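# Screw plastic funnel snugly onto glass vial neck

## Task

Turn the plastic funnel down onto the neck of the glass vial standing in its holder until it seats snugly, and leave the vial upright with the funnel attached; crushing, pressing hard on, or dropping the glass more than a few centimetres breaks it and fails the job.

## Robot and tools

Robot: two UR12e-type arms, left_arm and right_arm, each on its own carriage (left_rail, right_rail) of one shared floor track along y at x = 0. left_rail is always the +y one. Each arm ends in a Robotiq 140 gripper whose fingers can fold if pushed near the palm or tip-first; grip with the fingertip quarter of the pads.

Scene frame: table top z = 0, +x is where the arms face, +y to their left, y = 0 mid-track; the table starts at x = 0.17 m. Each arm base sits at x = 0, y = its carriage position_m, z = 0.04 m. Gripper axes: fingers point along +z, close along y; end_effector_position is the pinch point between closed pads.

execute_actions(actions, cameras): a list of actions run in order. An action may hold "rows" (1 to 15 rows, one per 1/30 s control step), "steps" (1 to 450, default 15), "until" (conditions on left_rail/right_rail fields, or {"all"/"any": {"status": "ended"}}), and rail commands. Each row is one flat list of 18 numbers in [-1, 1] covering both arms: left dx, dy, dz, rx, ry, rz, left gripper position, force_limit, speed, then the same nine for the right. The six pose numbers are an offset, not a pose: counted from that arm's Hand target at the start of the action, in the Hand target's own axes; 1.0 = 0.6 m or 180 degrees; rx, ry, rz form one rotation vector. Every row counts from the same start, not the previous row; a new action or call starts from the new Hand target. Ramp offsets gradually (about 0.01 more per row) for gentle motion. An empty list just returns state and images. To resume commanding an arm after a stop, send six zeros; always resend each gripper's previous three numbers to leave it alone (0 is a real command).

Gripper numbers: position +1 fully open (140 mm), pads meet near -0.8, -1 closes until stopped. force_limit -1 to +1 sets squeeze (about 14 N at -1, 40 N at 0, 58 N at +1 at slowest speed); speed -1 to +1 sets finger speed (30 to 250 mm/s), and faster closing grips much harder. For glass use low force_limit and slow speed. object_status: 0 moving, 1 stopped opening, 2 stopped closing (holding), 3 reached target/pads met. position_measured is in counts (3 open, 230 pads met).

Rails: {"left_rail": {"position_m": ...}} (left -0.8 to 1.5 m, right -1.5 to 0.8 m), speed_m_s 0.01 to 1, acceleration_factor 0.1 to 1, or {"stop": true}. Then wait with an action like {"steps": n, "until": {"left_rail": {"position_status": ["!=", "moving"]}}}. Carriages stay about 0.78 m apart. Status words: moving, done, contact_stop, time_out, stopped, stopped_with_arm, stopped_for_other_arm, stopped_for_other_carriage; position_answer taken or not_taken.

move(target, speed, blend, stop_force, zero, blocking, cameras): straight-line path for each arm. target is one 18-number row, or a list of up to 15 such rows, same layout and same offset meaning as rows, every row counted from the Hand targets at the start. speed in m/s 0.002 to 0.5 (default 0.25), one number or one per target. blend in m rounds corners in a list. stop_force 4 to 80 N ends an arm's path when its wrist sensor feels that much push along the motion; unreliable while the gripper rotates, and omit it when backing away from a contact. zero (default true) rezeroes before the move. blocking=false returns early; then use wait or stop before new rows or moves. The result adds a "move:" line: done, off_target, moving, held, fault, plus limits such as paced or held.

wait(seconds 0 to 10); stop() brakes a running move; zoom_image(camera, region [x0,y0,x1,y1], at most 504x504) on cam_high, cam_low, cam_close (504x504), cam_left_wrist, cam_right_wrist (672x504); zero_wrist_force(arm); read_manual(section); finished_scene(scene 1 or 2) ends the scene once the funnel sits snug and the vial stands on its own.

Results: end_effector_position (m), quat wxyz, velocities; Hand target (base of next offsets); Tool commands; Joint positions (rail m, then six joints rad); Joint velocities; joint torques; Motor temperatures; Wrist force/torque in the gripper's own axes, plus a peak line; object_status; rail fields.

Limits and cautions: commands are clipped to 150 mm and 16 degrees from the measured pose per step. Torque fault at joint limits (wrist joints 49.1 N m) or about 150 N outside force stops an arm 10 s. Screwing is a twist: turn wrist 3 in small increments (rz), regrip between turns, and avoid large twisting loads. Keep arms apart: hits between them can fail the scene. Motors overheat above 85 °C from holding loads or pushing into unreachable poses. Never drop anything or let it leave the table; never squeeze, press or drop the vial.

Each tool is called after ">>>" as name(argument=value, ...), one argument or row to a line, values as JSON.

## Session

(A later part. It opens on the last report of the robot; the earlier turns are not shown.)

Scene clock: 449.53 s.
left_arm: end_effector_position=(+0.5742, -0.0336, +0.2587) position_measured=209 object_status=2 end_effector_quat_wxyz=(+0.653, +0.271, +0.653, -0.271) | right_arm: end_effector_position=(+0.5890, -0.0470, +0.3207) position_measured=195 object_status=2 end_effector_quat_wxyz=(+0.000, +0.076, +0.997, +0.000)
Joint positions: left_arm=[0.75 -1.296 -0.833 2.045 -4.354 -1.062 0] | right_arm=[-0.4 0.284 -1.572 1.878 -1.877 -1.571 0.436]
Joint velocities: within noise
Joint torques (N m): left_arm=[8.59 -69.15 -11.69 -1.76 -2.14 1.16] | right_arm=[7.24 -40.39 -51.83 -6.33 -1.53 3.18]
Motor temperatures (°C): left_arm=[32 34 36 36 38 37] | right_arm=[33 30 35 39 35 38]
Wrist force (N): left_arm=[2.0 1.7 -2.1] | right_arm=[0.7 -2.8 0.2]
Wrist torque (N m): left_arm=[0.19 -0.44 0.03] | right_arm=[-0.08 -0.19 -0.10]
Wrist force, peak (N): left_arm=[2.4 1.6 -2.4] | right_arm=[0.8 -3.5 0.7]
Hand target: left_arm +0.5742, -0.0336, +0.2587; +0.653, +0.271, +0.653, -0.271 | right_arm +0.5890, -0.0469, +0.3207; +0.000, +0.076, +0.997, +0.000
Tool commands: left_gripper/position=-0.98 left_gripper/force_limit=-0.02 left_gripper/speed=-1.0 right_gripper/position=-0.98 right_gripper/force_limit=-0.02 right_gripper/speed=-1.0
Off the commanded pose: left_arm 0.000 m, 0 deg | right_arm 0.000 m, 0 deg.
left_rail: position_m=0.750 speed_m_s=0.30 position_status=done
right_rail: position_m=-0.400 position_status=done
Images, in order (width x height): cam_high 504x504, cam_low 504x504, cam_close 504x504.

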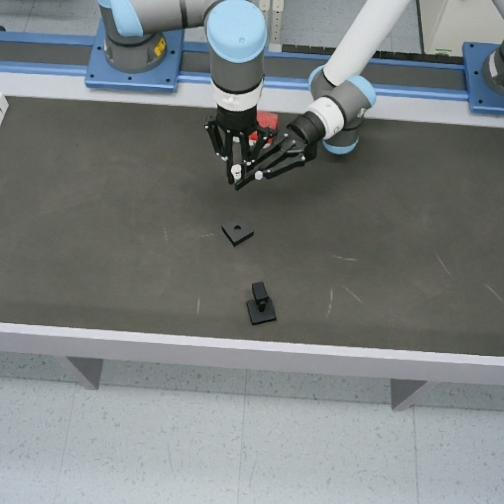

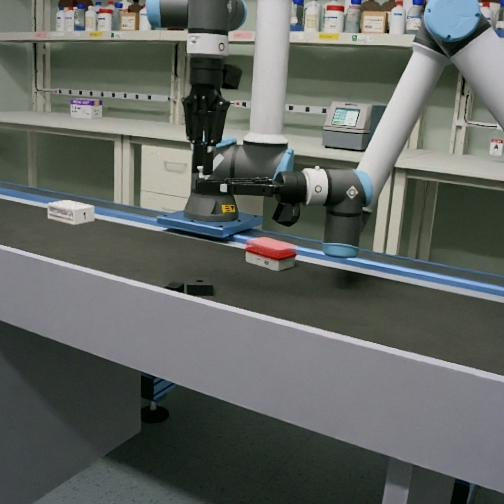

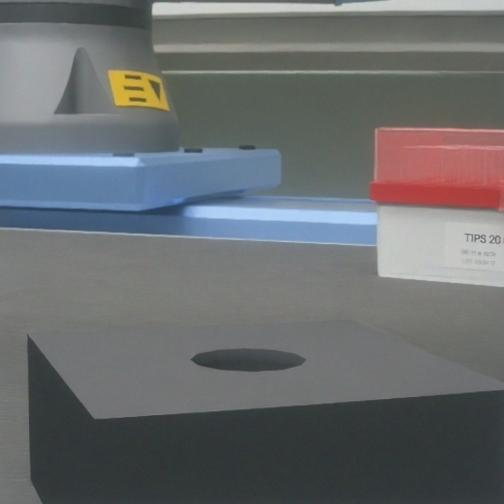

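>>> execute_actions(
  actions=[
    {"rows":[[0,0,0,0,0,0,-0.08,-0.02,-1,0,0,0,0,0,0,-0.98,-0.02,-1]],"steps":75},
  ],
  cameras=["cam_low","cam_left_wrist","cam_right_wrist"],
)

>>> zoom_image(
  camera="cam_left_wrist",
  region=[310, 190, 410, 320],
)

>>> zoom_image(
  camera="cam_low",
  region=[180, 140, 260, 210],
)

Scene clock: 453.23 s.
left_arm: end_effector_position=(+0.5742, -0.0336, +0.2587) position_measured=139 object_status=3 end_effector_quat_wxyz=(+0.653, +0.271, +0.653, -0.271) | right_arm: end_effector_position=(+0.5890, -0.0469, +0.3207) position_measured=195 object_status=2 end_effector_quat_wxyz=(+0.000, +0.076, +0.997, +0.000)
Joint positions: left_arm=[0.75 -1.296 -0.833 2.045 -4.354 -1.062 0] | right_arm=[-0.4 0.284 -1.572 1.878 -1.877 -1.571 0.436]
Joint velocities: within noise
Joint torques (N m): left_arm=[7.94 -68.84 -10.79 -1.68 -2.34 1.01] | right_arm=[-1.97 -42.06 -51.81 -3.52 -0.01 2.4]
Motor temperatures (°C): left_arm=[32 34 36 36 38 37] | right_arm=[33 30 35 39 35 38]
Wrist force (N): left_arm=[0.9 -0.3 -0.3] | right_arm=[0.8 -0.7 0.8]
Wrist torque (N m): left_arm=[0.08 -0.32 0.11] | right_arm=[-0.19 -0.16 0.04]
Wrist force, peak (N): left_arm=[1.9 1.7 -2.2] | right_arm=[0.5 -3.4 0.5]
Hand target: left_arm +0.5742, -0.0336, +0.2587; +0.653, +0.271, +0.653, -0.271 | right_arm +0.5890, -0.0469, +0.3207; +0.000, +0.076, +0.997, +0.000
Off the commanded pose: left_arm 0.000 m, 0 deg | right_arm 0.000 m, 0 deg.
left_rail: position_m=0.750 speed_m_s=0.30 position_status=done
right_rail: position_m=-0.400 position_status=done
Images, in order (width x height): cam_low 504x504, cam_left_wrist 672x504, cam_right_wrist 672x504.

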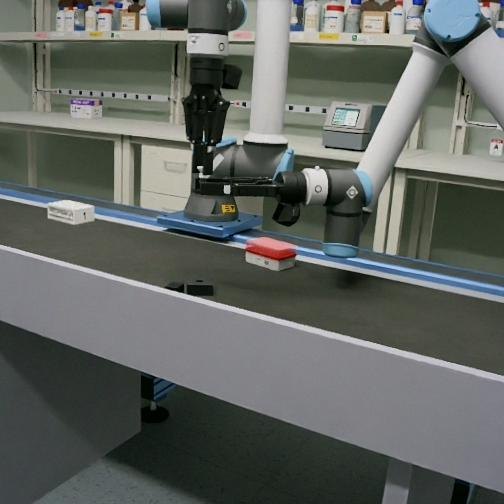

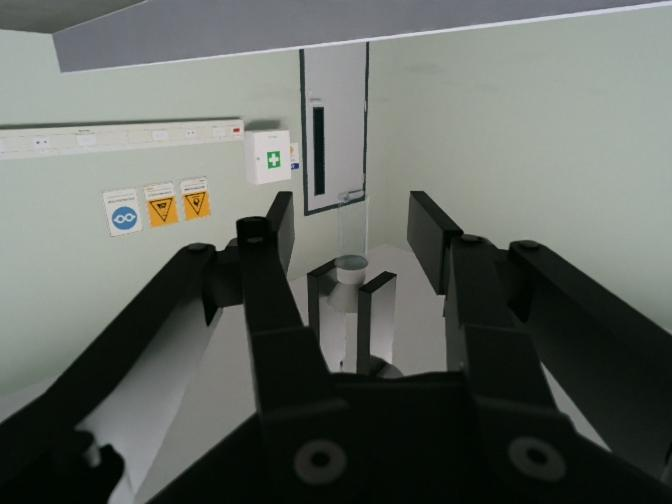

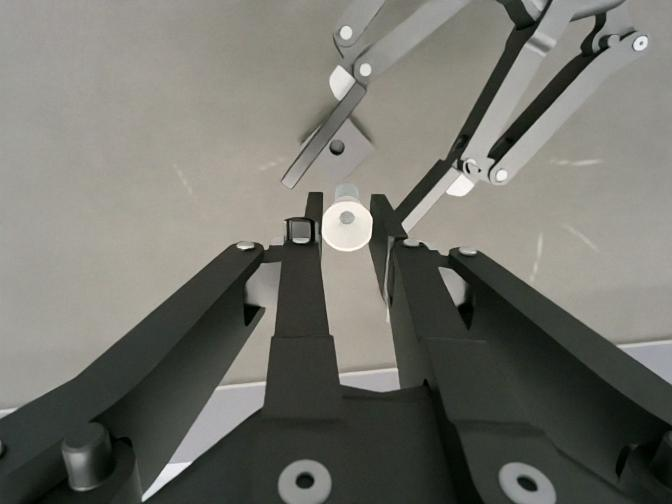

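Scaled by 3.877 from the camera's 672x504 image, which has a finer 960x720 frame.

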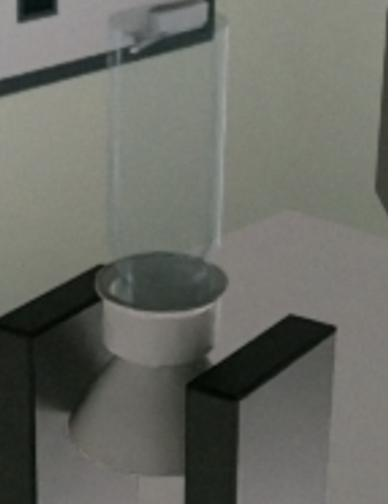

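Scaled by 6.300 from the camera's 504x504 image, which has a finer 720x720 frame.

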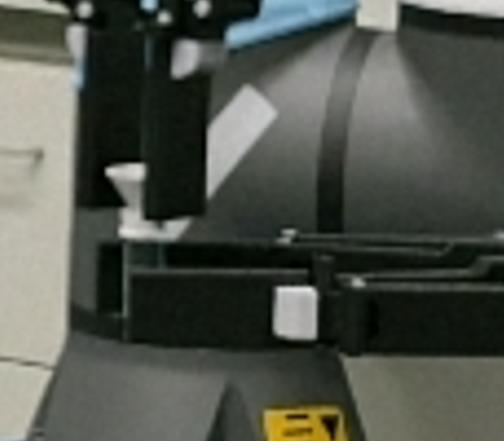

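>>> move(
  target=[0,0,-0.3,0,0,0,-0.08,-0.02,-1,0,0,0,0,0,0,-0.98,-0.02,-1],
  speed=0.12,
  cameras=["cam_low","cam_left_wrist"],
)

>>> zoom_image(
  camera="cam_low",
  region=[180, 140, 260, 210],
)

>>> zoom_image(
  camera="cam_left_wrist",
  region=[300, 180, 400, 320],
)

Scene clock: 455.73 s.
left_arm: end_effector_position=(+0.4473, +0.0939, +0.2586) position_measured=139 object_status=3 end_effector_quat_wxyz=(+0.653, +0.271, +0.653, -0.271) | right_arm: end_effector_position=(+0.5890, -0.0469, +0.3207) position_measured=195 object_status=2 end_effector_quat_wxyz=(+0.000, +0.076, +0.997, +0.000)
Joint positions: left_arm=[0.75 -1.493 -0.918 2.388 -4.612 -0.865 0] | right_arm=[-0.4 0.284 -1.572 1.878 -1.877 -1.571 0.436]
Joint velocities: within noise
Joint torques (N m): left_arm=[-9.55 -83.23 4.34 -4.66 2.36 1.77] | right_arm=[-6.75 -44.29 -51.27 -2.38 0.45 1.52]
Motor temperatures (°C): left_arm=[32 34 36 36 38 37] | right_arm=[33 30 35 39 35 38]
Wrist force (N): left_arm=[0.6 -0.2 -0.6] | right_arm=[1.3 -0.2 0.9]
Wrist torque (N m): left_arm=[0.09 -0.24 0.08] | right_arm=[-0.09 -0.27 0.04]
Wrist force, peak (N): left_arm=[0.9 -0.3 -1.8] | right_arm=[0.9 -0.9 1.7]
Hand target: left_arm +0.4472, +0.0939, +0.2586; +0.653, +0.271, +0.653, -0.271 | right_arm +0.5890, -0.0469, +0.3207; +0.000, +0.076, +0.997, +0.000
Off the commanded pose: left_arm 0.000 m, 0 deg | right_arm 0.000 m, 0 deg.
left_rail: position_m=0.750 speed_m_s=0.30 position_status=done
right_rail: position_m=-0.400 position_status=done
move: done
Images, in order (width x height): cam_low 504x504, cam_left_wrist 672x504.

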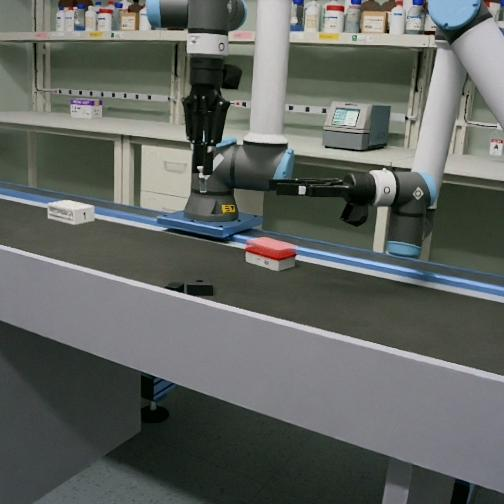

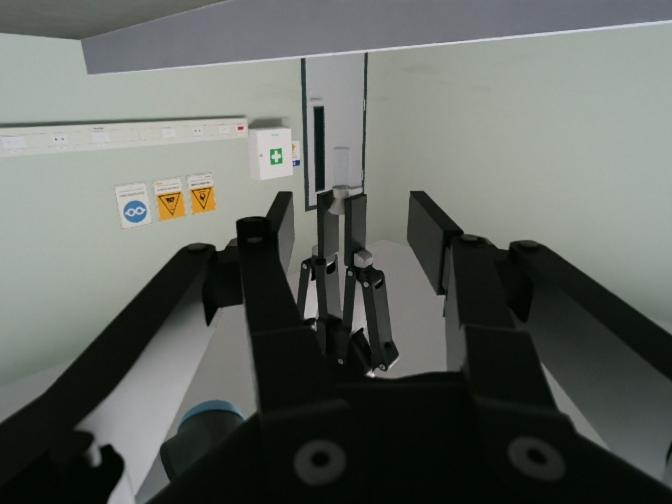

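Scaled by 6.300 from the camera's 504x504 image, which has a finer 720x720 frame.

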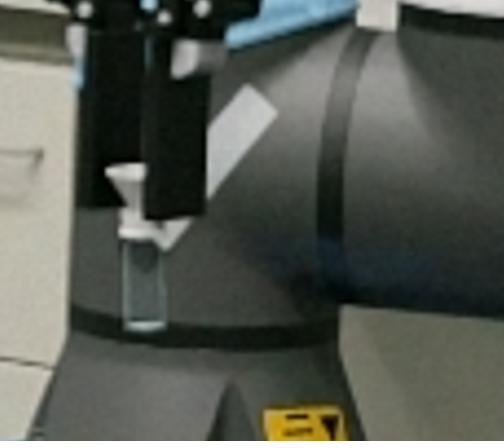

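Scaled by 3.600 from the camera's 672x504 image, which has a finer 960x720 frame.

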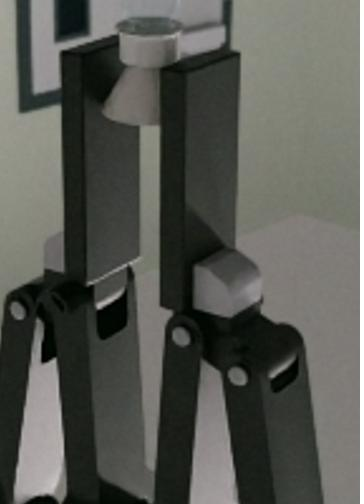

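>>> move(
  target=[0,0,-0.15,0,0,0,-0.08,-0.02,-1,-0.0005,0.003,0.29,0,0,0,-0.98,-0.02,-1],
  speed=0.1,
  cameras=["cam_close","cam_right_wrist"],
)

Scene clock: 459.07 s.
left_arm: end_effector_position=(+0.3837, +0.1576, +0.2586) position_measured=139 object_status=3 end_effector_quat_wxyz=(+0.653, +0.271, +0.653, -0.271) | right_arm: end_effector_position=(+0.5896, -0.0452, +0.1468) position_measured=195 object_status=2 end_effector_quat_wxyz=(+0.000, +0.076, +0.997, +0.000)
Joint positions: left_arm=[0.75 -1.66 -0.923 2.551 -4.77 -0.698 0] | right_arm=[-0.4 0.286 -1.429 2.066 -2.208 -1.571 0.438]
Joint velocities: within noise
Joint torques (N m): left_arm=[-9.17 -33.44 11.72 -4.9 1.99 2.14] | right_arm=[7.5 -46.41 -32.06 -8.32 -0.48 3.01]
Motor temperatures (°C): left_arm=[32 34 36 36 38 37] | right_arm=[33 30 35 39 35 38]
Wrist force (N): left_arm=[0.9 -0.1 -0.3] | right_arm=[0.9 -0.6 1.1]
Wrist torque (N m): left_arm=[0.13 -0.32 0.08] | right_arm=[-0.16 -0.19 0.03]
Wrist force, peak (N): left_arm=[1.5 -0.4 -0.8] | right_arm=[0.4 -0.8 2.8]
Hand target: left_arm +0.3837, +0.1577, +0.2586; +0.653, +0.271, +0.653, -0.271 | right_arm +0.5896, -0.0452, +0.1467; +0.000, +0.076, +0.997, +0.000
Off the commanded pose: left_arm 0.000 m, 0 deg | right_arm 0.000 m, 0 deg.
left_rail: position_m=0.750 speed_m_s=0.30 position_status=done
right_rail: position_m=-0.400 position_status=done
move: done
Images, in order (width x height): cam_close 504x504, cam_right_wrist 672x504.

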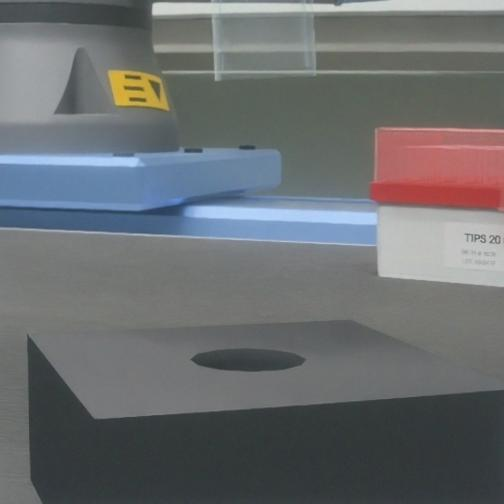

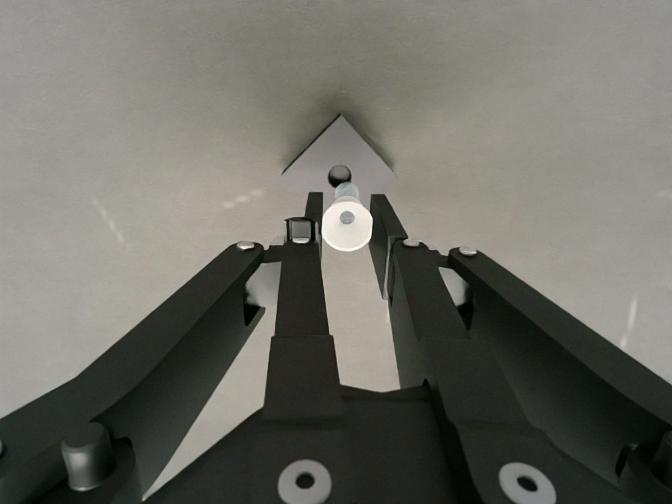

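>>> move(
  target=[0,0,0,0,0,0,-0.08,-0.02,-1,0,0,0,0.0144,-0.0197,0,-0.98,-0.02,-1],
  speed=0.05,
  cameras=["cam_close","cam_right_wrist"],
)

>>> zoom_image(
  camera="cam_right_wrist",
  region=[310, 120, 390, 260],
)

Scene clock: 461.07 s.
left_arm: end_effector_position=(+0.3837, +0.1577, +0.2586) position_measured=139 object_status=3 end_effector_quat_wxyz=(+0.653, +0.271, +0.653, -0.271) | right_arm: end_effector_position=(+0.5896, -0.0452, +0.1467) position_measured=195 object_status=2 end_effector_quat_wxyz=(+0.029, +0.076, +0.996, -0.025)
Joint positions: left_arm=[0.75 -1.66 -0.923 2.551 -4.77 -0.698 0] | right_arm=[-0.4 0.321 -1.433 2.081 -2.254 -1.639 0.472]
Joint velocities: within noise
Joint torques (N m): left_arm=[-7.73 -32.72 9.9 -4.18 2.37 1.96] | right_arm=[8.39 -73.19 -32.62 -7.81 -2.88 2.76]
Motor temperatures (°C): left_arm=[32 34 36 36 38 37] | right_arm=[33 30 35 39 35 38]
Wrist force (N): left_arm=[1.2 -0.5 -0.6] | right_arm=[0.6 -0.7 0.8]
Wrist torque (N m): left_arm=[0.01 -0.41 0.08] | right_arm=[-0.18 -0.15 0.01]
Wrist force, peak (N): left_arm=[1.4 -0.8 -0.4] | right_arm=[0.7 -0.9 1.3]
Hand target: left_arm +0.3837, +0.1577, +0.2586; +0.653, +0.271, +0.653, -0.271 | right_arm +0.5896, -0.0452, +0.1467; +0.029, +0.076, +0.996, -0.025
Off the commanded pose: left_arm 0.000 m, 0 deg | right_arm 0.000 m, 0 deg.
left_rail: position_m=0.750 speed_m_s=0.30 position_status=done
right_rail: position_m=-0.400 position_status=done
move: done
Images, in order (width x height): cam_close 504x504, cam_right_wrist 672x504.

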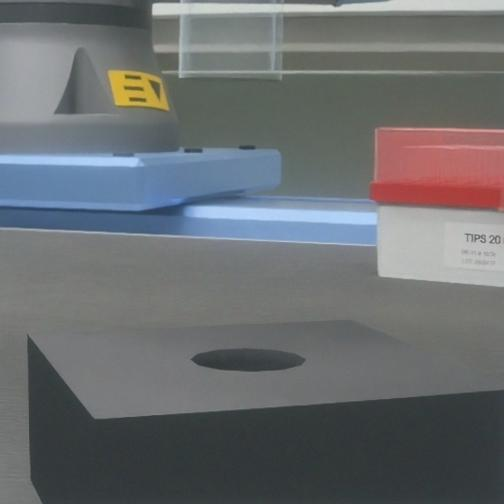

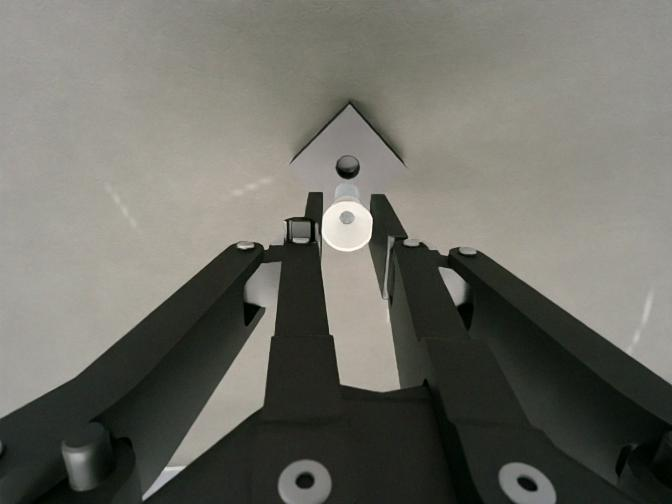

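Scaled by 3.600 from the camera's 672x504 image, which has a finer 960x720 frame.

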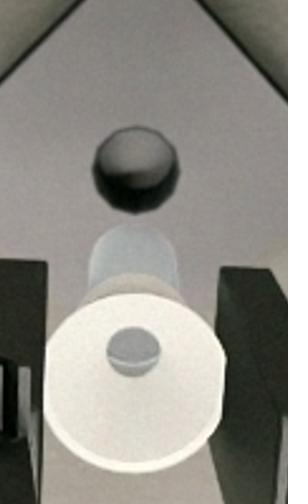

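>>> move(
  target=[0,0,0,0,0,0,-0.08,-0.02,-1,0.0054,0.0075,0.075,0,0,0,-0.98,-0.02,-1],
  speed=0.05,
  cameras=["cam_close","cam_right_wrist"],
)

>>> zoom_image(
  camera="cam_right_wrist",
  region=[310, 120, 390, 260],
)

Scene clock: 463.37 s.
left_arm: end_effector_position=(+0.3837, +0.1577, +0.2586) position_measured=139 object_status=3 end_effector_quat_wxyz=(+0.653, +0.271, +0.653, -0.271) | right_arm: end_effector_position=(+0.5896, -0.0427, +0.1015) position_measured=195 object_status=2 end_effector_quat_wxyz=(+0.029, +0.076, +0.996, -0.025)
Joint positions: left_arm=[0.75 -1.66 -0.923 2.551 -4.77 -0.698 0] | right_arm=[-0.4 0.324 -1.376 2.115 -2.344 -1.639 0.476]
Joint velocities: within noise
Joint torques (N m): left_arm=[-7.04 -34.39 6.8 -4.09 1.97 2.04] | right_arm=[7.78 -42.3 -23.86 -6.8 -2.77 3.06]
Motor temperatures (°C): left_arm=[32 34 36 36 38 37] | right_arm=[33 30 34 39 35 38]
Wrist force (N): left_arm=[1.0 -0.3 -0.7] | right_arm=[0.4 -1.3 -10.7]
Wrist torque (N m): left_arm=[0.06 -0.37 0.07] | right_arm=[-0.11 -0.09 0.00]
Wrist force, peak (N): left_arm=[1.4 -0.6 -0.6] | right_arm=[0.8 -2.0 -11.1]
Hand target: left_arm +0.3837, +0.1577, +0.2586; +0.653, +0.271, +0.653, -0.271 | right_arm +0.5895, -0.0427, +0.1014; +0.029, +0.076, +0.996, -0.025
Off the commanded pose: left_arm 0.000 m, 0 deg | right_arm 0.000 m, 0 deg.
left_rail: position_m=0.750 speed_m_s=0.30 position_status=done
right_rail: position_m=-0.400 position_status=done
move: done
Images, in order (width x height): cam_close 504x504, cam_right_wrist 672x504.

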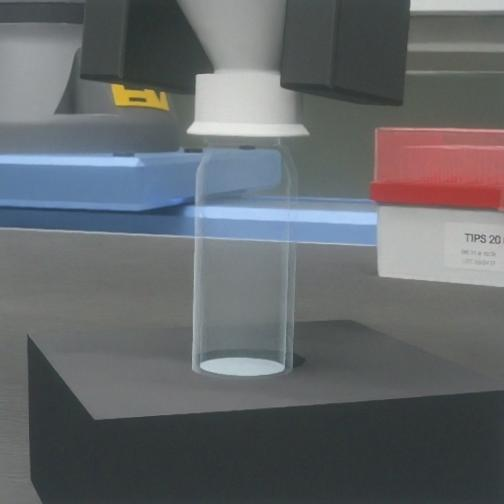

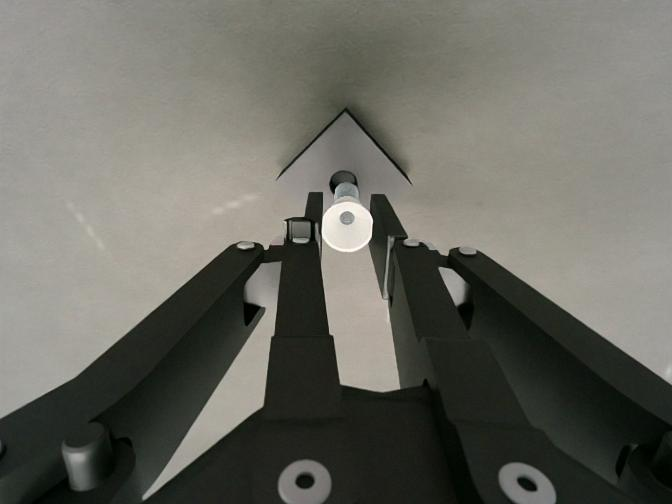

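Scaled by 3.600 from the camera's 672x504 image, which has a finer 960x720 frame.

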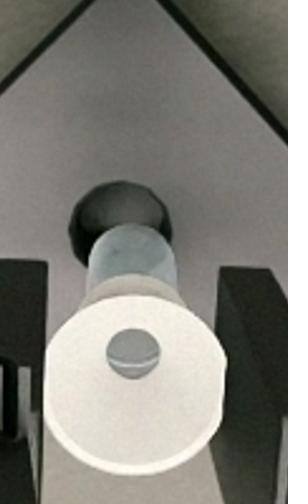

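>>> move(
  target=[0,0,0,0,0,0,-0.08,-0.02,-1,0,0,-0.012,0,0,0,-0.98,-0.02,-1],
  speed=0.05,
  cameras=["cam_close","cam_right_wrist"],
)

>>> zoom_image(
  camera="cam_close",
  region=[150, 20, 350, 220],
)

>>> zoom_image(
  camera="cam_right_wrist",
  region=[310, 120, 390, 260],
)

Scene clock: 465.40 s.
left_arm: end_effector_position=(+0.3837, +0.1577, +0.2586) position_measured=139 object_status=3 end_effector_quat_wxyz=(+0.653, +0.271, +0.653, -0.271) | right_arm: end_effector_position=(+0.5892, -0.0423, +0.1086) position_measured=195 object_status=2 end_effector_quat_wxyz=(+0.029, +0.076, +0.996, -0.025)
Joint positions: left_arm=[0.75 -1.66 -0.923 2.551 -4.77 -0.698 0] | right_arm=[-0.4 0.325 -1.385 2.11 -2.33 -1.639 0.477]
Joint velocities: within noise
Joint torques (N m): left_arm=[-7.39 -35.94 5.39 -4.53 2.22 1.74] | right_arm=[8.31 -75.3 -42.75 -1.3 -0.72 3.09]
Motor temperatures (°C): left_arm=[32 34 36 36 38 37] | right_arm=[33 30 34 39 35 38]
Wrist force (N): left_arm=[0.9 -0.2 -0.4] | right_arm=[0.4 -0.2 0.7]
Wrist torque (N m): left_arm=[0.09 -0.34 0.08] | right_arm=[-0.08 -0.11 -0.01]
Wrist force, peak (N): left_arm=[1.4 -0.5 -1.0] | right_arm=[0.6 -1.4 -11.3]
Hand target: left_arm +0.3837, +0.1577, +0.2586; +0.653, +0.271, +0.653, -0.271 | right_arm +0.5892, -0.0423, +0.1086; +0.029, +0.076, +0.996, -0.025
Off the commanded pose: left_arm 0.000 m, 0 deg | right_arm 0.000 m, 0 deg.
left_rail: position_m=0.750 speed_m_s=0.30 position_status=done
right_rail: position_m=-0.400 position_status=done
move: done
Images, in order (width x height): cam_close 504x504, cam_right_wrist 672x504.

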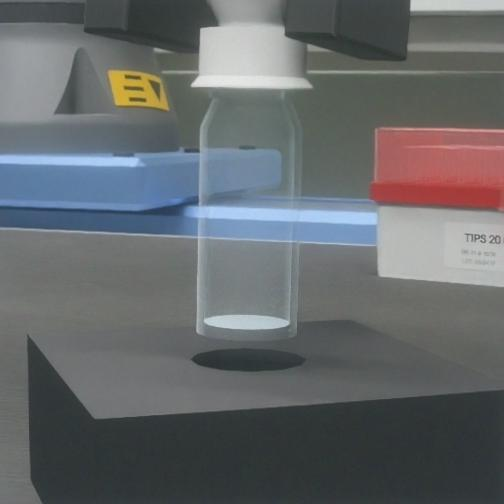

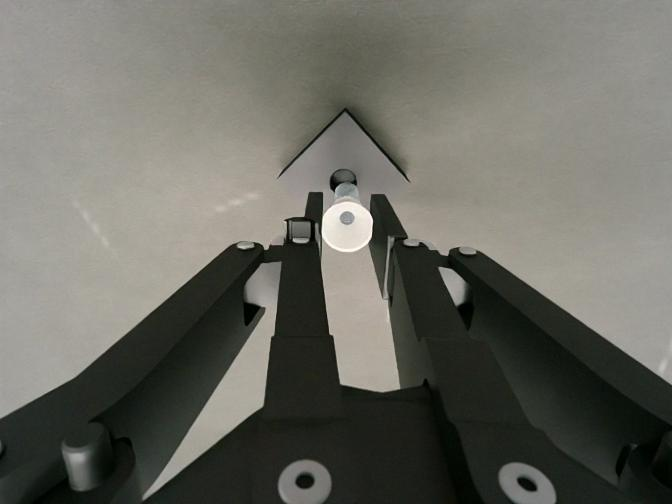

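Scaled by 2.520 from the camera's 504x504 image, which has a finer 720x720 frame.

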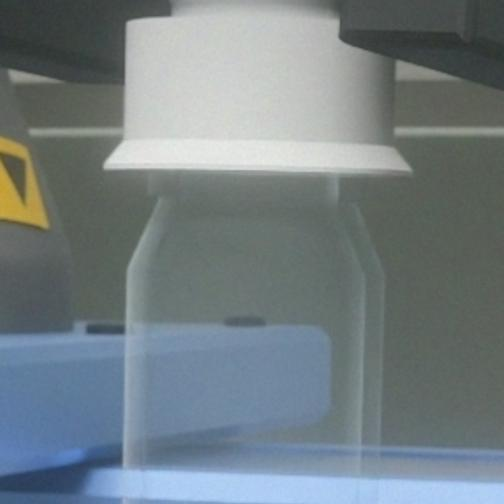

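Scaled by 3.600 from the camera's 672x504 image, which has a finer 960x720 frame.

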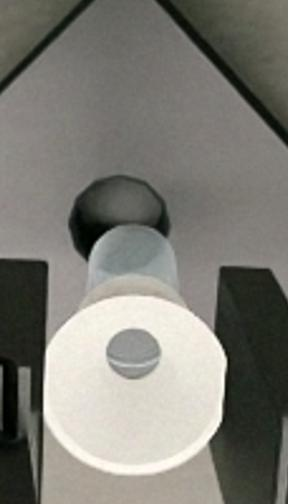

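>>> move(
  target=[0,0,0,0,0,0,-0.08,-0.02,-1,0.0091,-0.0014,-0.0005,0,0,0,-0.98,-0.02,-1],
  speed=0.05,
  cameras=["cam_close","cam_right_wrist"],
)

>>> zoom_image(
  camera="cam_close",
  region=[150, 220, 350, 420],
)

>>> zoom_image(
  camera="cam_right_wrist",
  region=[310, 120, 390, 260],
)

Scene clock: 470.97 s.
left_arm: end_effector_position=(+0.3837, +0.1577, +0.2586) position_measured=139 object_status=3 end_effector_quat_wxyz=(+0.653, +0.271, +0.653, -0.271) | right_arm: end_effector_position=(+0.5837, -0.0423, +0.1086) position_measured=195 object_status=2 end_effector_quat_wxyz=(+0.029, +0.076, +0.996, -0.025)
Joint positions: left_arm=[0.75 -1.66 -0.923 2.551 -4.77 -0.698 0] | right_arm=[-0.4 0.328 -1.392 2.118 -2.331 -1.64 0.479]
Joint velocities: within noise
Joint torques (N m): left_arm=[-6.69 -33.5 0.44 -4.37 2.29 1.8] | right_arm=[7 -75.04 -29.46 -7.99 -3.16 3.22]
Motor temperatures (°C): left_arm=[32 34 35 36 38 37] | right_arm=[33 30 34 39 35 38]
Wrist force (N): left_arm=[1.1 -0.5 -0.5] | right_arm=[0.2 -0.5 1.2]
Wrist torque (N m): left_arm=[0.02 -0.39 0.08] | right_arm=[-0.14 -0.05 -0.01]
Wrist force, peak (N): left_arm=[1.4 -0.4 -0.9] | right_arm=[0.8 -1.1 1.1]
Hand target: left_arm +0.3837, +0.1577, +0.2586; +0.653, +0.271, +0.653, -0.271 | right_arm +0.5836, -0.0423, +0.1086; +0.029, +0.076, +0.996, -0.025
Off the commanded pose: left_arm 0.000 m, 0 deg | right_arm 0.000 m, 0 deg.
left_rail: position_m=0.750 speed_m_s=0.30 position_status=done
right_rail: position_m=-0.400 position_status=done
move: done
Images, in order (width x height): cam_close 504x504, cam_right_wrist 672x504.

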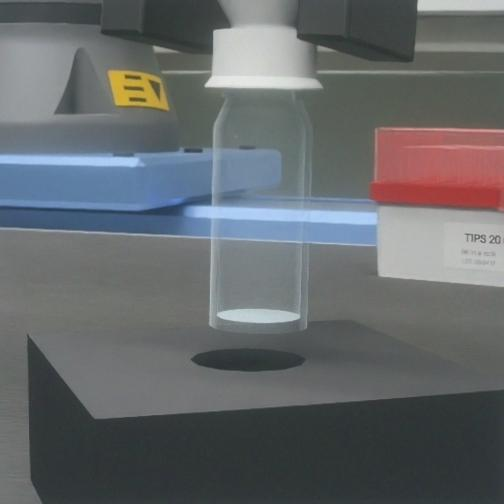

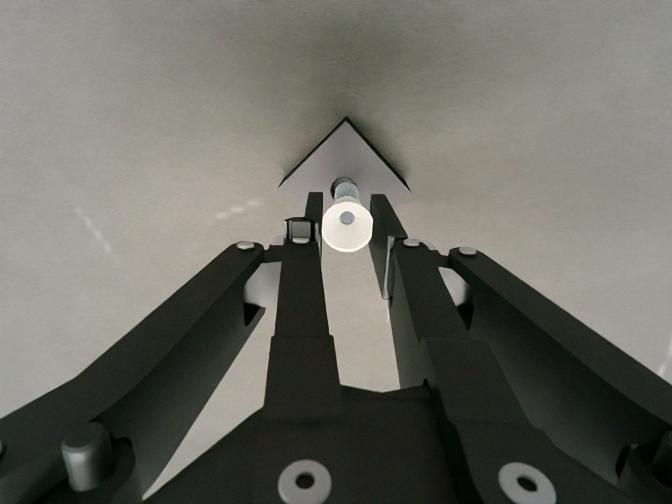

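Scaled by 2.520 from the camera's 504x504 image, which has a finer 720x720 frame.

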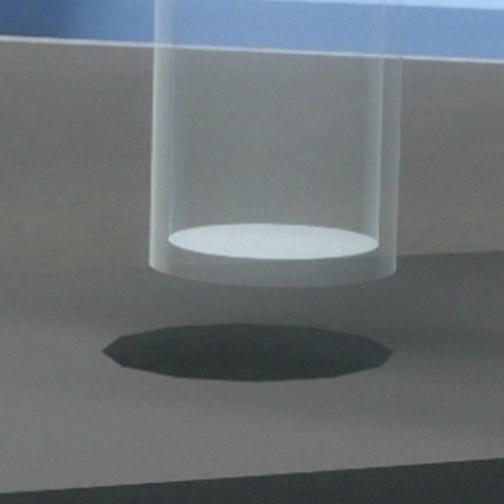

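Scaled by 3.600 from the camera's 672x504 image, which has a finer 960x720 frame.

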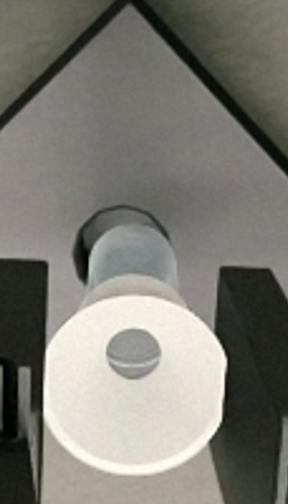

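>>> move(
  target=[0,0,0,0,0,0,-0.08,-0.02,-1,0,-0.0025,0.0067,0,0,0,-0.98,-0.02,-1],
  speed=0.02,
  stop_force=5,
  cameras=["cam_close","cam_right_wrist"],
)

>>> zoom_image(
  camera="cam_close",
  region=[150, 220, 350, 420],
)

>>> zoom_image(
  camera="cam_right_wrist",
  region=[310, 120, 390, 260],
)

Scene clock: 473.17 s.
left_arm: end_effector_position=(+0.3837, +0.1577, +0.2586) position_measured=139 object_status=3 end_effector_quat_wxyz=(+0.653, +0.271, +0.653, -0.271) | right_arm: end_effector_position=(+0.5836, -0.0440, +0.1047) position_measured=195 object_status=2 end_effector_quat_wxyz=(+0.029, +0.076, +0.996, -0.025)
Joint positions: left_arm=[0.75 -1.66 -0.923 2.551 -4.77 -0.698 0] | right_arm=[-0.4 0.325 -1.388 2.123 -2.34 -1.639 0.477]
Joint velocities: within noise
Joint torques (N m): left_arm=[-5.44 -35.17 -1.29 -4.05 2.03 1.52] | right_arm=[-12.87 -46.17 -30.29 -7.55 2.54 -3.16]
Motor temperatures (°C): left_arm=[32 34 35 36 38 37] | right_arm=[33 30 34 39 35 38]
Wrist force (N): left_arm=[1.0 0.0 -0.4] | right_arm=[0.3 -0.6 1.0]
Wrist torque (N m): left_arm=[0.14 -0.36 0.08] | right_arm=[-0.17 -0.07 -0.01]
Wrist force, peak (N): left_arm=[1.3 -0.4 -0.7] | right_arm=[1.0 -1.1 0.9]
Hand target: left_arm +0.3837, +0.1577, +0.2586; +0.653, +0.271, +0.653, -0.271 | right_arm +0.5836, -0.0440, +0.1047; +0.029, +0.076, +0.996, -0.025
Off the commanded pose: left_arm 0.000 m, 0 deg | right_arm 0.000 m, 0 deg.
left_rail: position_m=0.750 speed_m_s=0.30 position_status=done
right_rail: position_m=-0.400 position_status=done
move: done
Images, in order (width x height): cam_close 504x504, cam_right_wrist 672x504.

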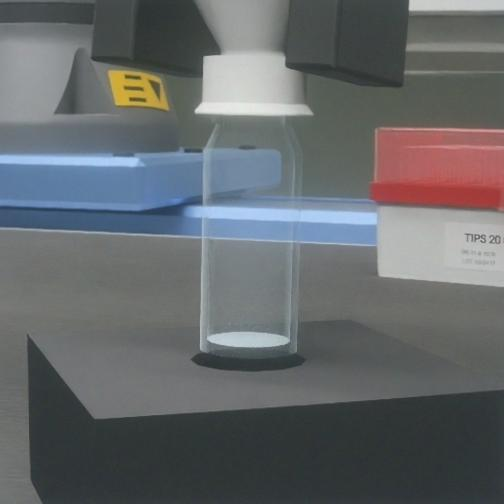

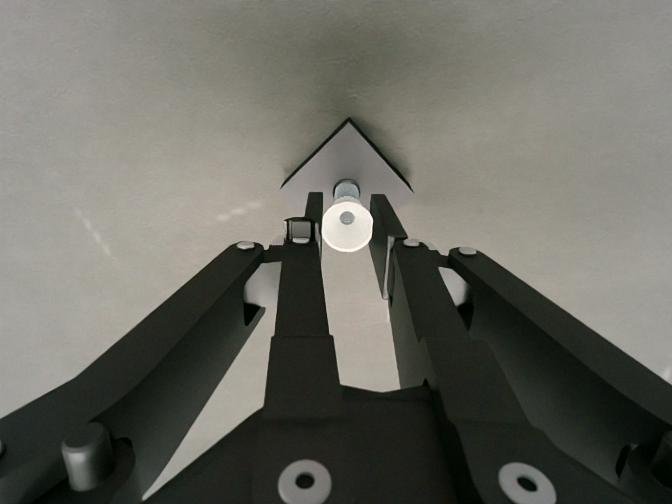

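Scaled by 2.520 from the camera's 504x504 image, which has a finer 720x720 frame.

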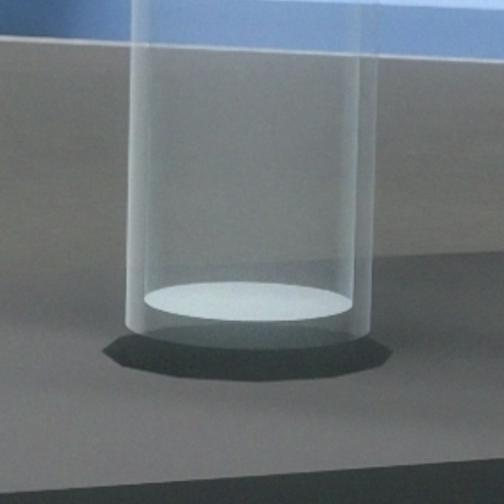

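Scaled by 3.600 from the camera's 672x504 image, which has a finer 960x720 frame.

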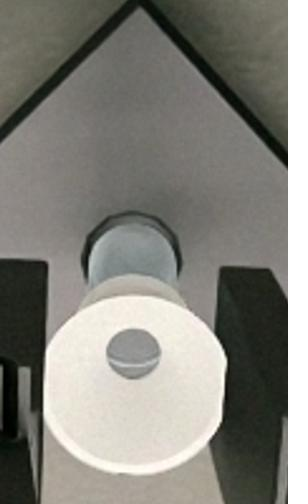

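>>> move(
  target=[0,0,0,0,0,0,-0.08,-0.02,-1,0.0033,0.0024,0.0532,0,0,0,-0.98,-0.02,-1],
  speed=0.008,
  stop_force=5,
  cameras=["cam_close","cam_right_wrist"],
)

>>> zoom_image(
  camera="cam_close",
  region=[150, 150, 350, 420],
)

Scene clock: 477.43 s.
left_arm: end_effector_position=(+0.3837, +0.1577, +0.2586) position_measured=139 object_status=3 end_effector_quat_wxyz=(+0.653, +0.271, +0.653, -0.271) | right_arm: end_effector_position=(+0.5836, -0.0440, +0.0861) position_measured=195 object_status=2 end_effector_quat_wxyz=(+0.029, +0.076, +0.996, -0.025)
Joint positions: left_arm=[0.75 -1.66 -0.923 2.551 -4.77 -0.698 0] | right_arm=[-0.4 0.325 -1.364 2.136 -2.378 -1.639 0.477]
Joint velocities: within noise
Joint torques (N m): left_arm=[-5.98 -37.31 -3.6 -3.99 2.34 1.74] | right_arm=[-9.74 -72.09 -38.42 -1.81 2.4 -3.11]
Motor temperatures (°C): left_arm=[32 34 35 36 38 37] | right_arm=[33 30 34 39 35 38]
Wrist force (N): left_arm=[0.9 -0.4 -0.3] | right_arm=[0.3 -0.8 -4.6]
Wrist torque (N m): left_arm=[0.05 -0.34 0.08] | right_arm=[-0.09 -0.13 0.00]
Wrist force, peak (N): left_arm=[1.3 -0.5 -1.0] | right_arm=[0.0 -1.3 -7.9]
Hand target: left_arm +0.3837, +0.1577, +0.2586; +0.653, +0.271, +0.653, -0.271 | right_arm +0.5836, -0.0440, +0.0861; +0.029, +0.076, +0.996, -0.025 (not the last commanded pose)
Off the commanded pose: left_arm 0.000 m, 0 deg | right_arm 0.013 m, 0 deg.
left_rail: position_m=0.750 speed_m_s=0.30 position_status=done
right_rail: position_m=-0.400 position_status=done
move: contact (right_arm)
Images, in order (width x height): cam_close 504x504, cam_right_wrist 672x504.

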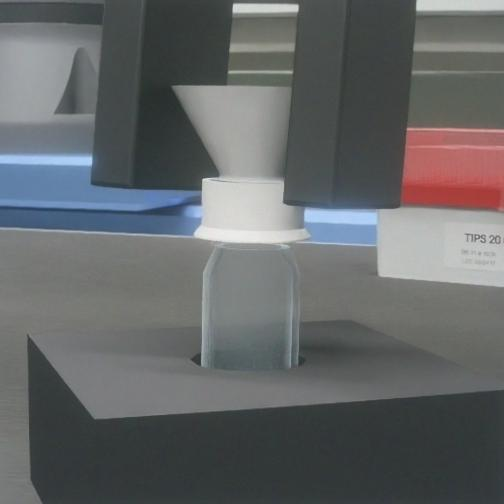

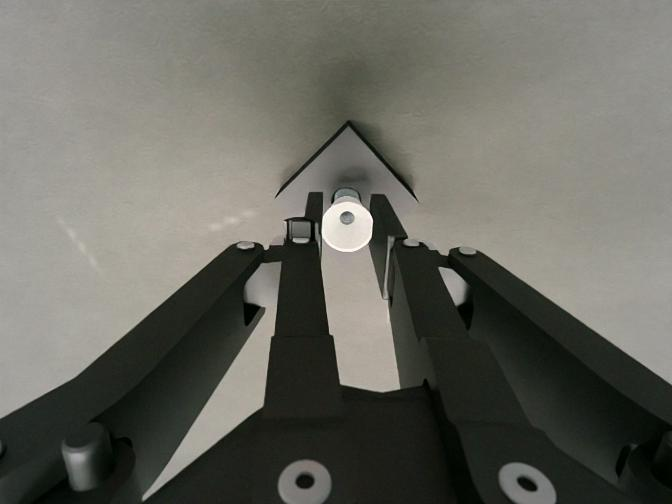

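Scaled by 1.867 from the camera's 504x504 image, which has a finer 720x720 frame.

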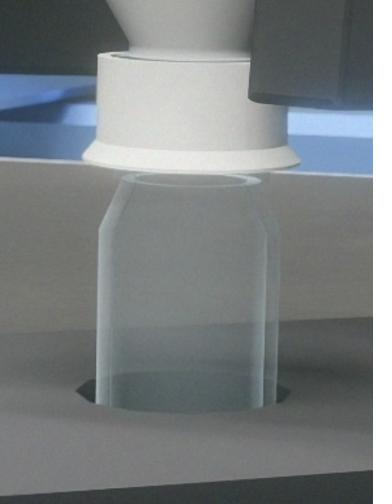

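>>> execute_actions(
  actions=[
    {"rows":[[0,0,0,0,0,0,-0.08,-0.02,-1,0,0,0,0,0,0,-0.38,-1,-1]],"steps":60},
  ],
  cameras=["cam_close","cam_right_wrist"],
)

>>> zoom_image(
  camera="cam_right_wrist",
  region=[310, 120, 390, 260],
)

>>> zoom_image(
  camera="cam_close",
  region=[150, 150, 350, 350],
)

Scene clock: 480.73 s.
left_arm: end_effector_position=(+0.3837, +0.1577, +0.2586) position_measured=139 object_status=3 end_effector_quat_wxyz=(+0.653, +0.271, +0.653, -0.271) | right_arm: end_effector_position=(+0.5836, -0.0440, +0.0861) position_measured=177 object_status=3 end_effector_quat_wxyz=(+0.029, +0.076, +0.996, -0.025)
Joint positions: left_arm=[0.75 -1.66 -0.923 2.551 -4.77 -0.698 0] | right_arm=[-0.4 0.325 -1.364 2.136 -2.378 -1.639 0.477]
Joint velocities: within noise
Joint torques (N m): left_arm=[-4.5 -36.24 -2.99 -3.98 2.24 1] | right_arm=[-3.3 -71.97 -38.61 -6.16 2.44 -3.03]
Motor temperatures (°C): left_arm=[32 34 35 36 38 37] | right_arm=[33 30 34 39 35 38]
Wrist force (N): left_arm=[1.0 -0.4 -0.4] | right_arm=[0.5 -0.5 0.7]
Wrist torque (N m): left_arm=[0.03 -0.37 0.07] | right_arm=[-0.14 -0.11 0.00]
Wrist force, peak (N): left_arm=[1.4 -0.3 -0.6] | right_arm=[0.3 -1.1 -5.3]
Hand target: left_arm +0.3837, +0.1577, +0.2586; +0.653, +0.271, +0.653, -0.271 | right_arm +0.5836, -0.0440, +0.0861; +0.029, +0.076, +0.996, -0.025
Off the commanded pose: left_arm 0.000 m, 0 deg | right_arm 0.000 m, 0 deg.
left_rail: position_m=0.750 speed_m_s=0.30 position_status=done
right_rail: position_m=-0.400 position_status=done
Images, in order (width x height): cam_close 504x504, cam_right_wrist 672x504.

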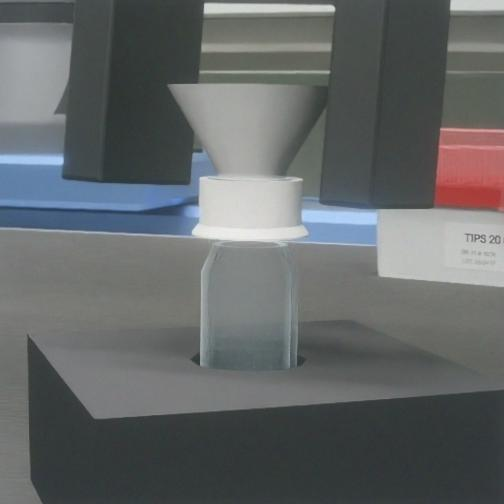

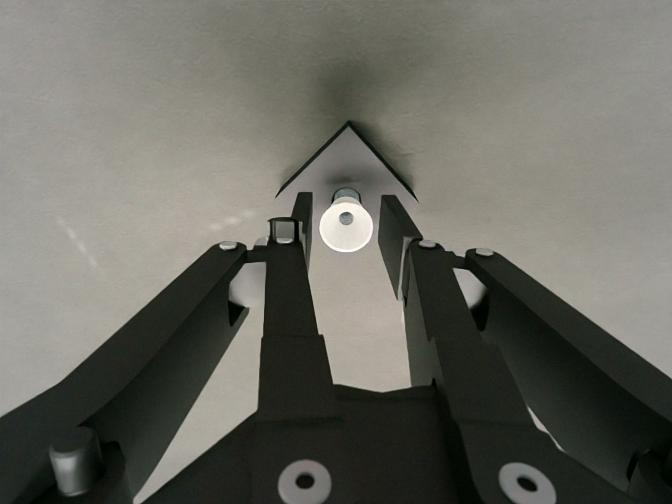

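Scaled by 3.600 from the camera's 672x504 image, which has a finer 960x720 frame.

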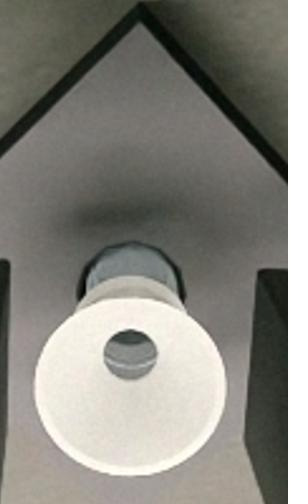

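Scaled by 2.520 from the camera's 504x504 image, which has a finer 720x720 frame.

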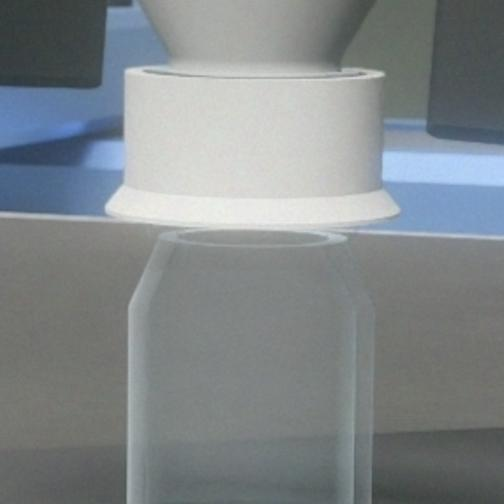

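>>> execute_actions(
  actions=[
    {"rows":[[0,0,0,0,0,0,-0.08,-0.02,-1,0,0,0,0,0,0,-0.08,-1,-1]],"steps":45},
  ],
  cameras=[],
)

>>> move(
  target=[0,0,0,0,0,0,-0.08,-0.02,-1,-0.0123,-0.009,-0.1994,0,0,0,-0.08,-1,-1],
  speed=0.1,
  cameras=["cam_close","cam_right_wrist"],
)

>>> zoom_image(
  camera="cam_close",
  region=[130, 60, 380, 400],
)

Scene clock: 483.43 s.
left_arm: end_effector_position=(+0.3837, +0.1577, +0.2586) position_measured=139 object_status=3 end_effector_quat_wxyz=(+0.653, +0.271, +0.653, -0.271) | right_arm: end_effector_position=(+0.5836, -0.0440, +0.0861) position_measured=139 object_status=3 end_effector_quat_wxyz=(+0.029, +0.076, +0.996, -0.025)
Joint positions: left_arm=[0.75 -1.66 -0.923 2.551 -4.77 -0.698 0] | right_arm=[-0.4 0.325 -1.364 2.136 -2.378 -1.639 0.477]
Joint velocities: within noise
Joint torques (N m): left_arm=[-6.09 -35.63 -3.56 -4.18 2 1.7] | right_arm=[1.39 -70.09 -37.83 -7.32 2.16 -2.76]
Motor temperatures (°C): left_arm=[32 34 35 36 38 37] | right_arm=[33 30 34 39 35 38]
Wrist force (N): left_arm=[1.0 -0.4 -0.7] | right_arm=[0.6 -0.4 0.8]
Wrist torque (N m): left_arm=[0.04 -0.35 0.08] | right_arm=[-0.13 -0.13 0.00]
Wrist force, peak (N): left_arm=[1.5 -0.5 -0.9] | right_arm=[1.1 -0.7 0.9]
Hand target: left_arm +0.3837, +0.1577, +0.2586; +0.653, +0.271, +0.653, -0.271 | right_arm +0.5836, -0.0440, +0.0861; +0.029, +0.076, +0.996, -0.025
Off the commanded pose: left_arm 0.000 m, 0 deg | right_arm 0.000 m, 0 deg.
left_rail: position_m=0.750 speed_m_s=0.30 position_status=done
right_rail: position_m=-0.400 position_status=done
No camera images: "cameras" was empty.

Scene clock: 485.10 s.
left_arm: end_effector_position=(+0.3837, +0.1577, +0.2586) position_measured=139 object_status=3 end_effector_quat_wxyz=(+0.653, +0.271, +0.653, -0.271) | right_arm: end_effector_position=(+0.5835, -0.0440, +0.2060) position_measured=139 object_status=3 end_effector_quat_wxyz=(+0.029, +0.076, +0.996, -0.025)
Joint positions: left_arm=[0.75 -1.66 -0.923 2.551 -4.77 -0.698 0] | right_arm=[-0.4 0.325 -1.501 2.034 -2.138 -1.639 0.477]
Joint velocities: within noise
Joint torques (N m): left_arm=[-6.02 -35.96 -4.18 -4.32 1.9 1.62] | right_arm=[-3.65 -71.91 -48.33 -1.45 1.97 2.51]
Motor temperatures (°C): left_arm=[32 34 35 36 38 37] | right_arm=[33 29 34 39 35 38]
Wrist force (N): left_arm=[0.7 -0.3 -0.5] | right_arm=[0.5 -0.7 0.8]
Wrist torque (N m): left_arm=[0.07 -0.28 0.08] | right_arm=[-0.20 -0.14 0.02]
Wrist force, peak (N): left_arm=[1.3 -0.5 -0.6] | right_arm=[0.7 -1.0 1.8]
Hand target: left_arm +0.3837, +0.1577, +0.2586; +0.653, +0.271, +0.653, -0.271 | right_arm +0.5836, -0.0440, +0.2061; +0.029, +0.076, +0.996, -0.025
Off the commanded pose: left_arm 0.000 m, 0 deg | right_arm 0.000 m, 0 deg.
left_rail: position_m=0.750 speed_m_s=0.30 position_status=done
right_rail: position_m=-0.400 position_status=done
move: done
Images, in order (width x height): cam_close 504x504, cam_right_wrist 672x504.

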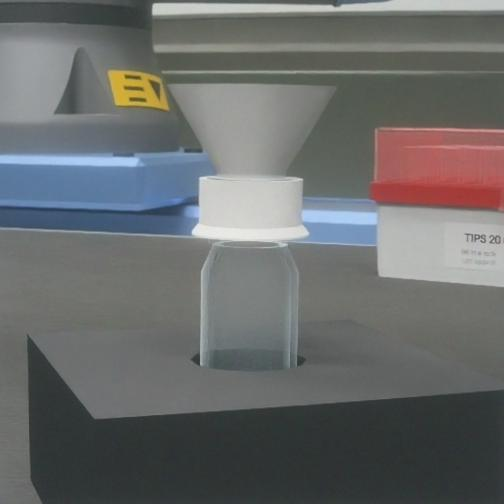

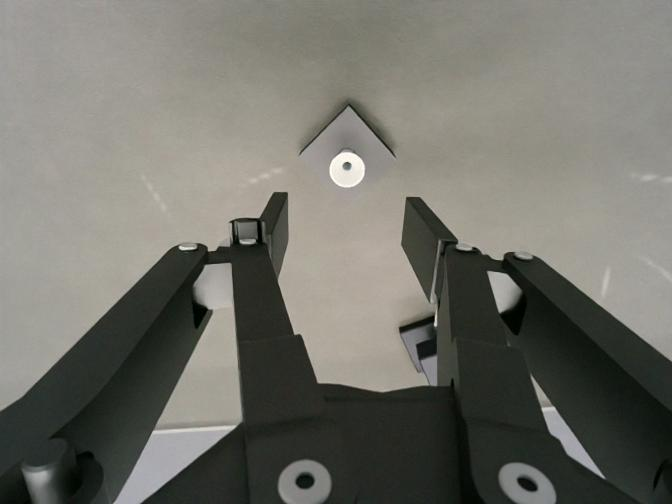

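Scaled by 1.482 from the camera's 504x504 image, which has a finer 720x720 frame.

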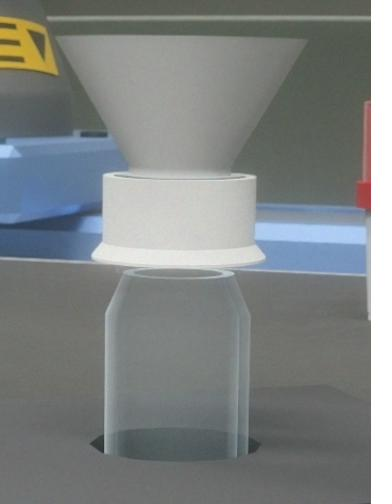

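>>> finished_scene(
  scene=1,
)

The scene is finished: the task was done.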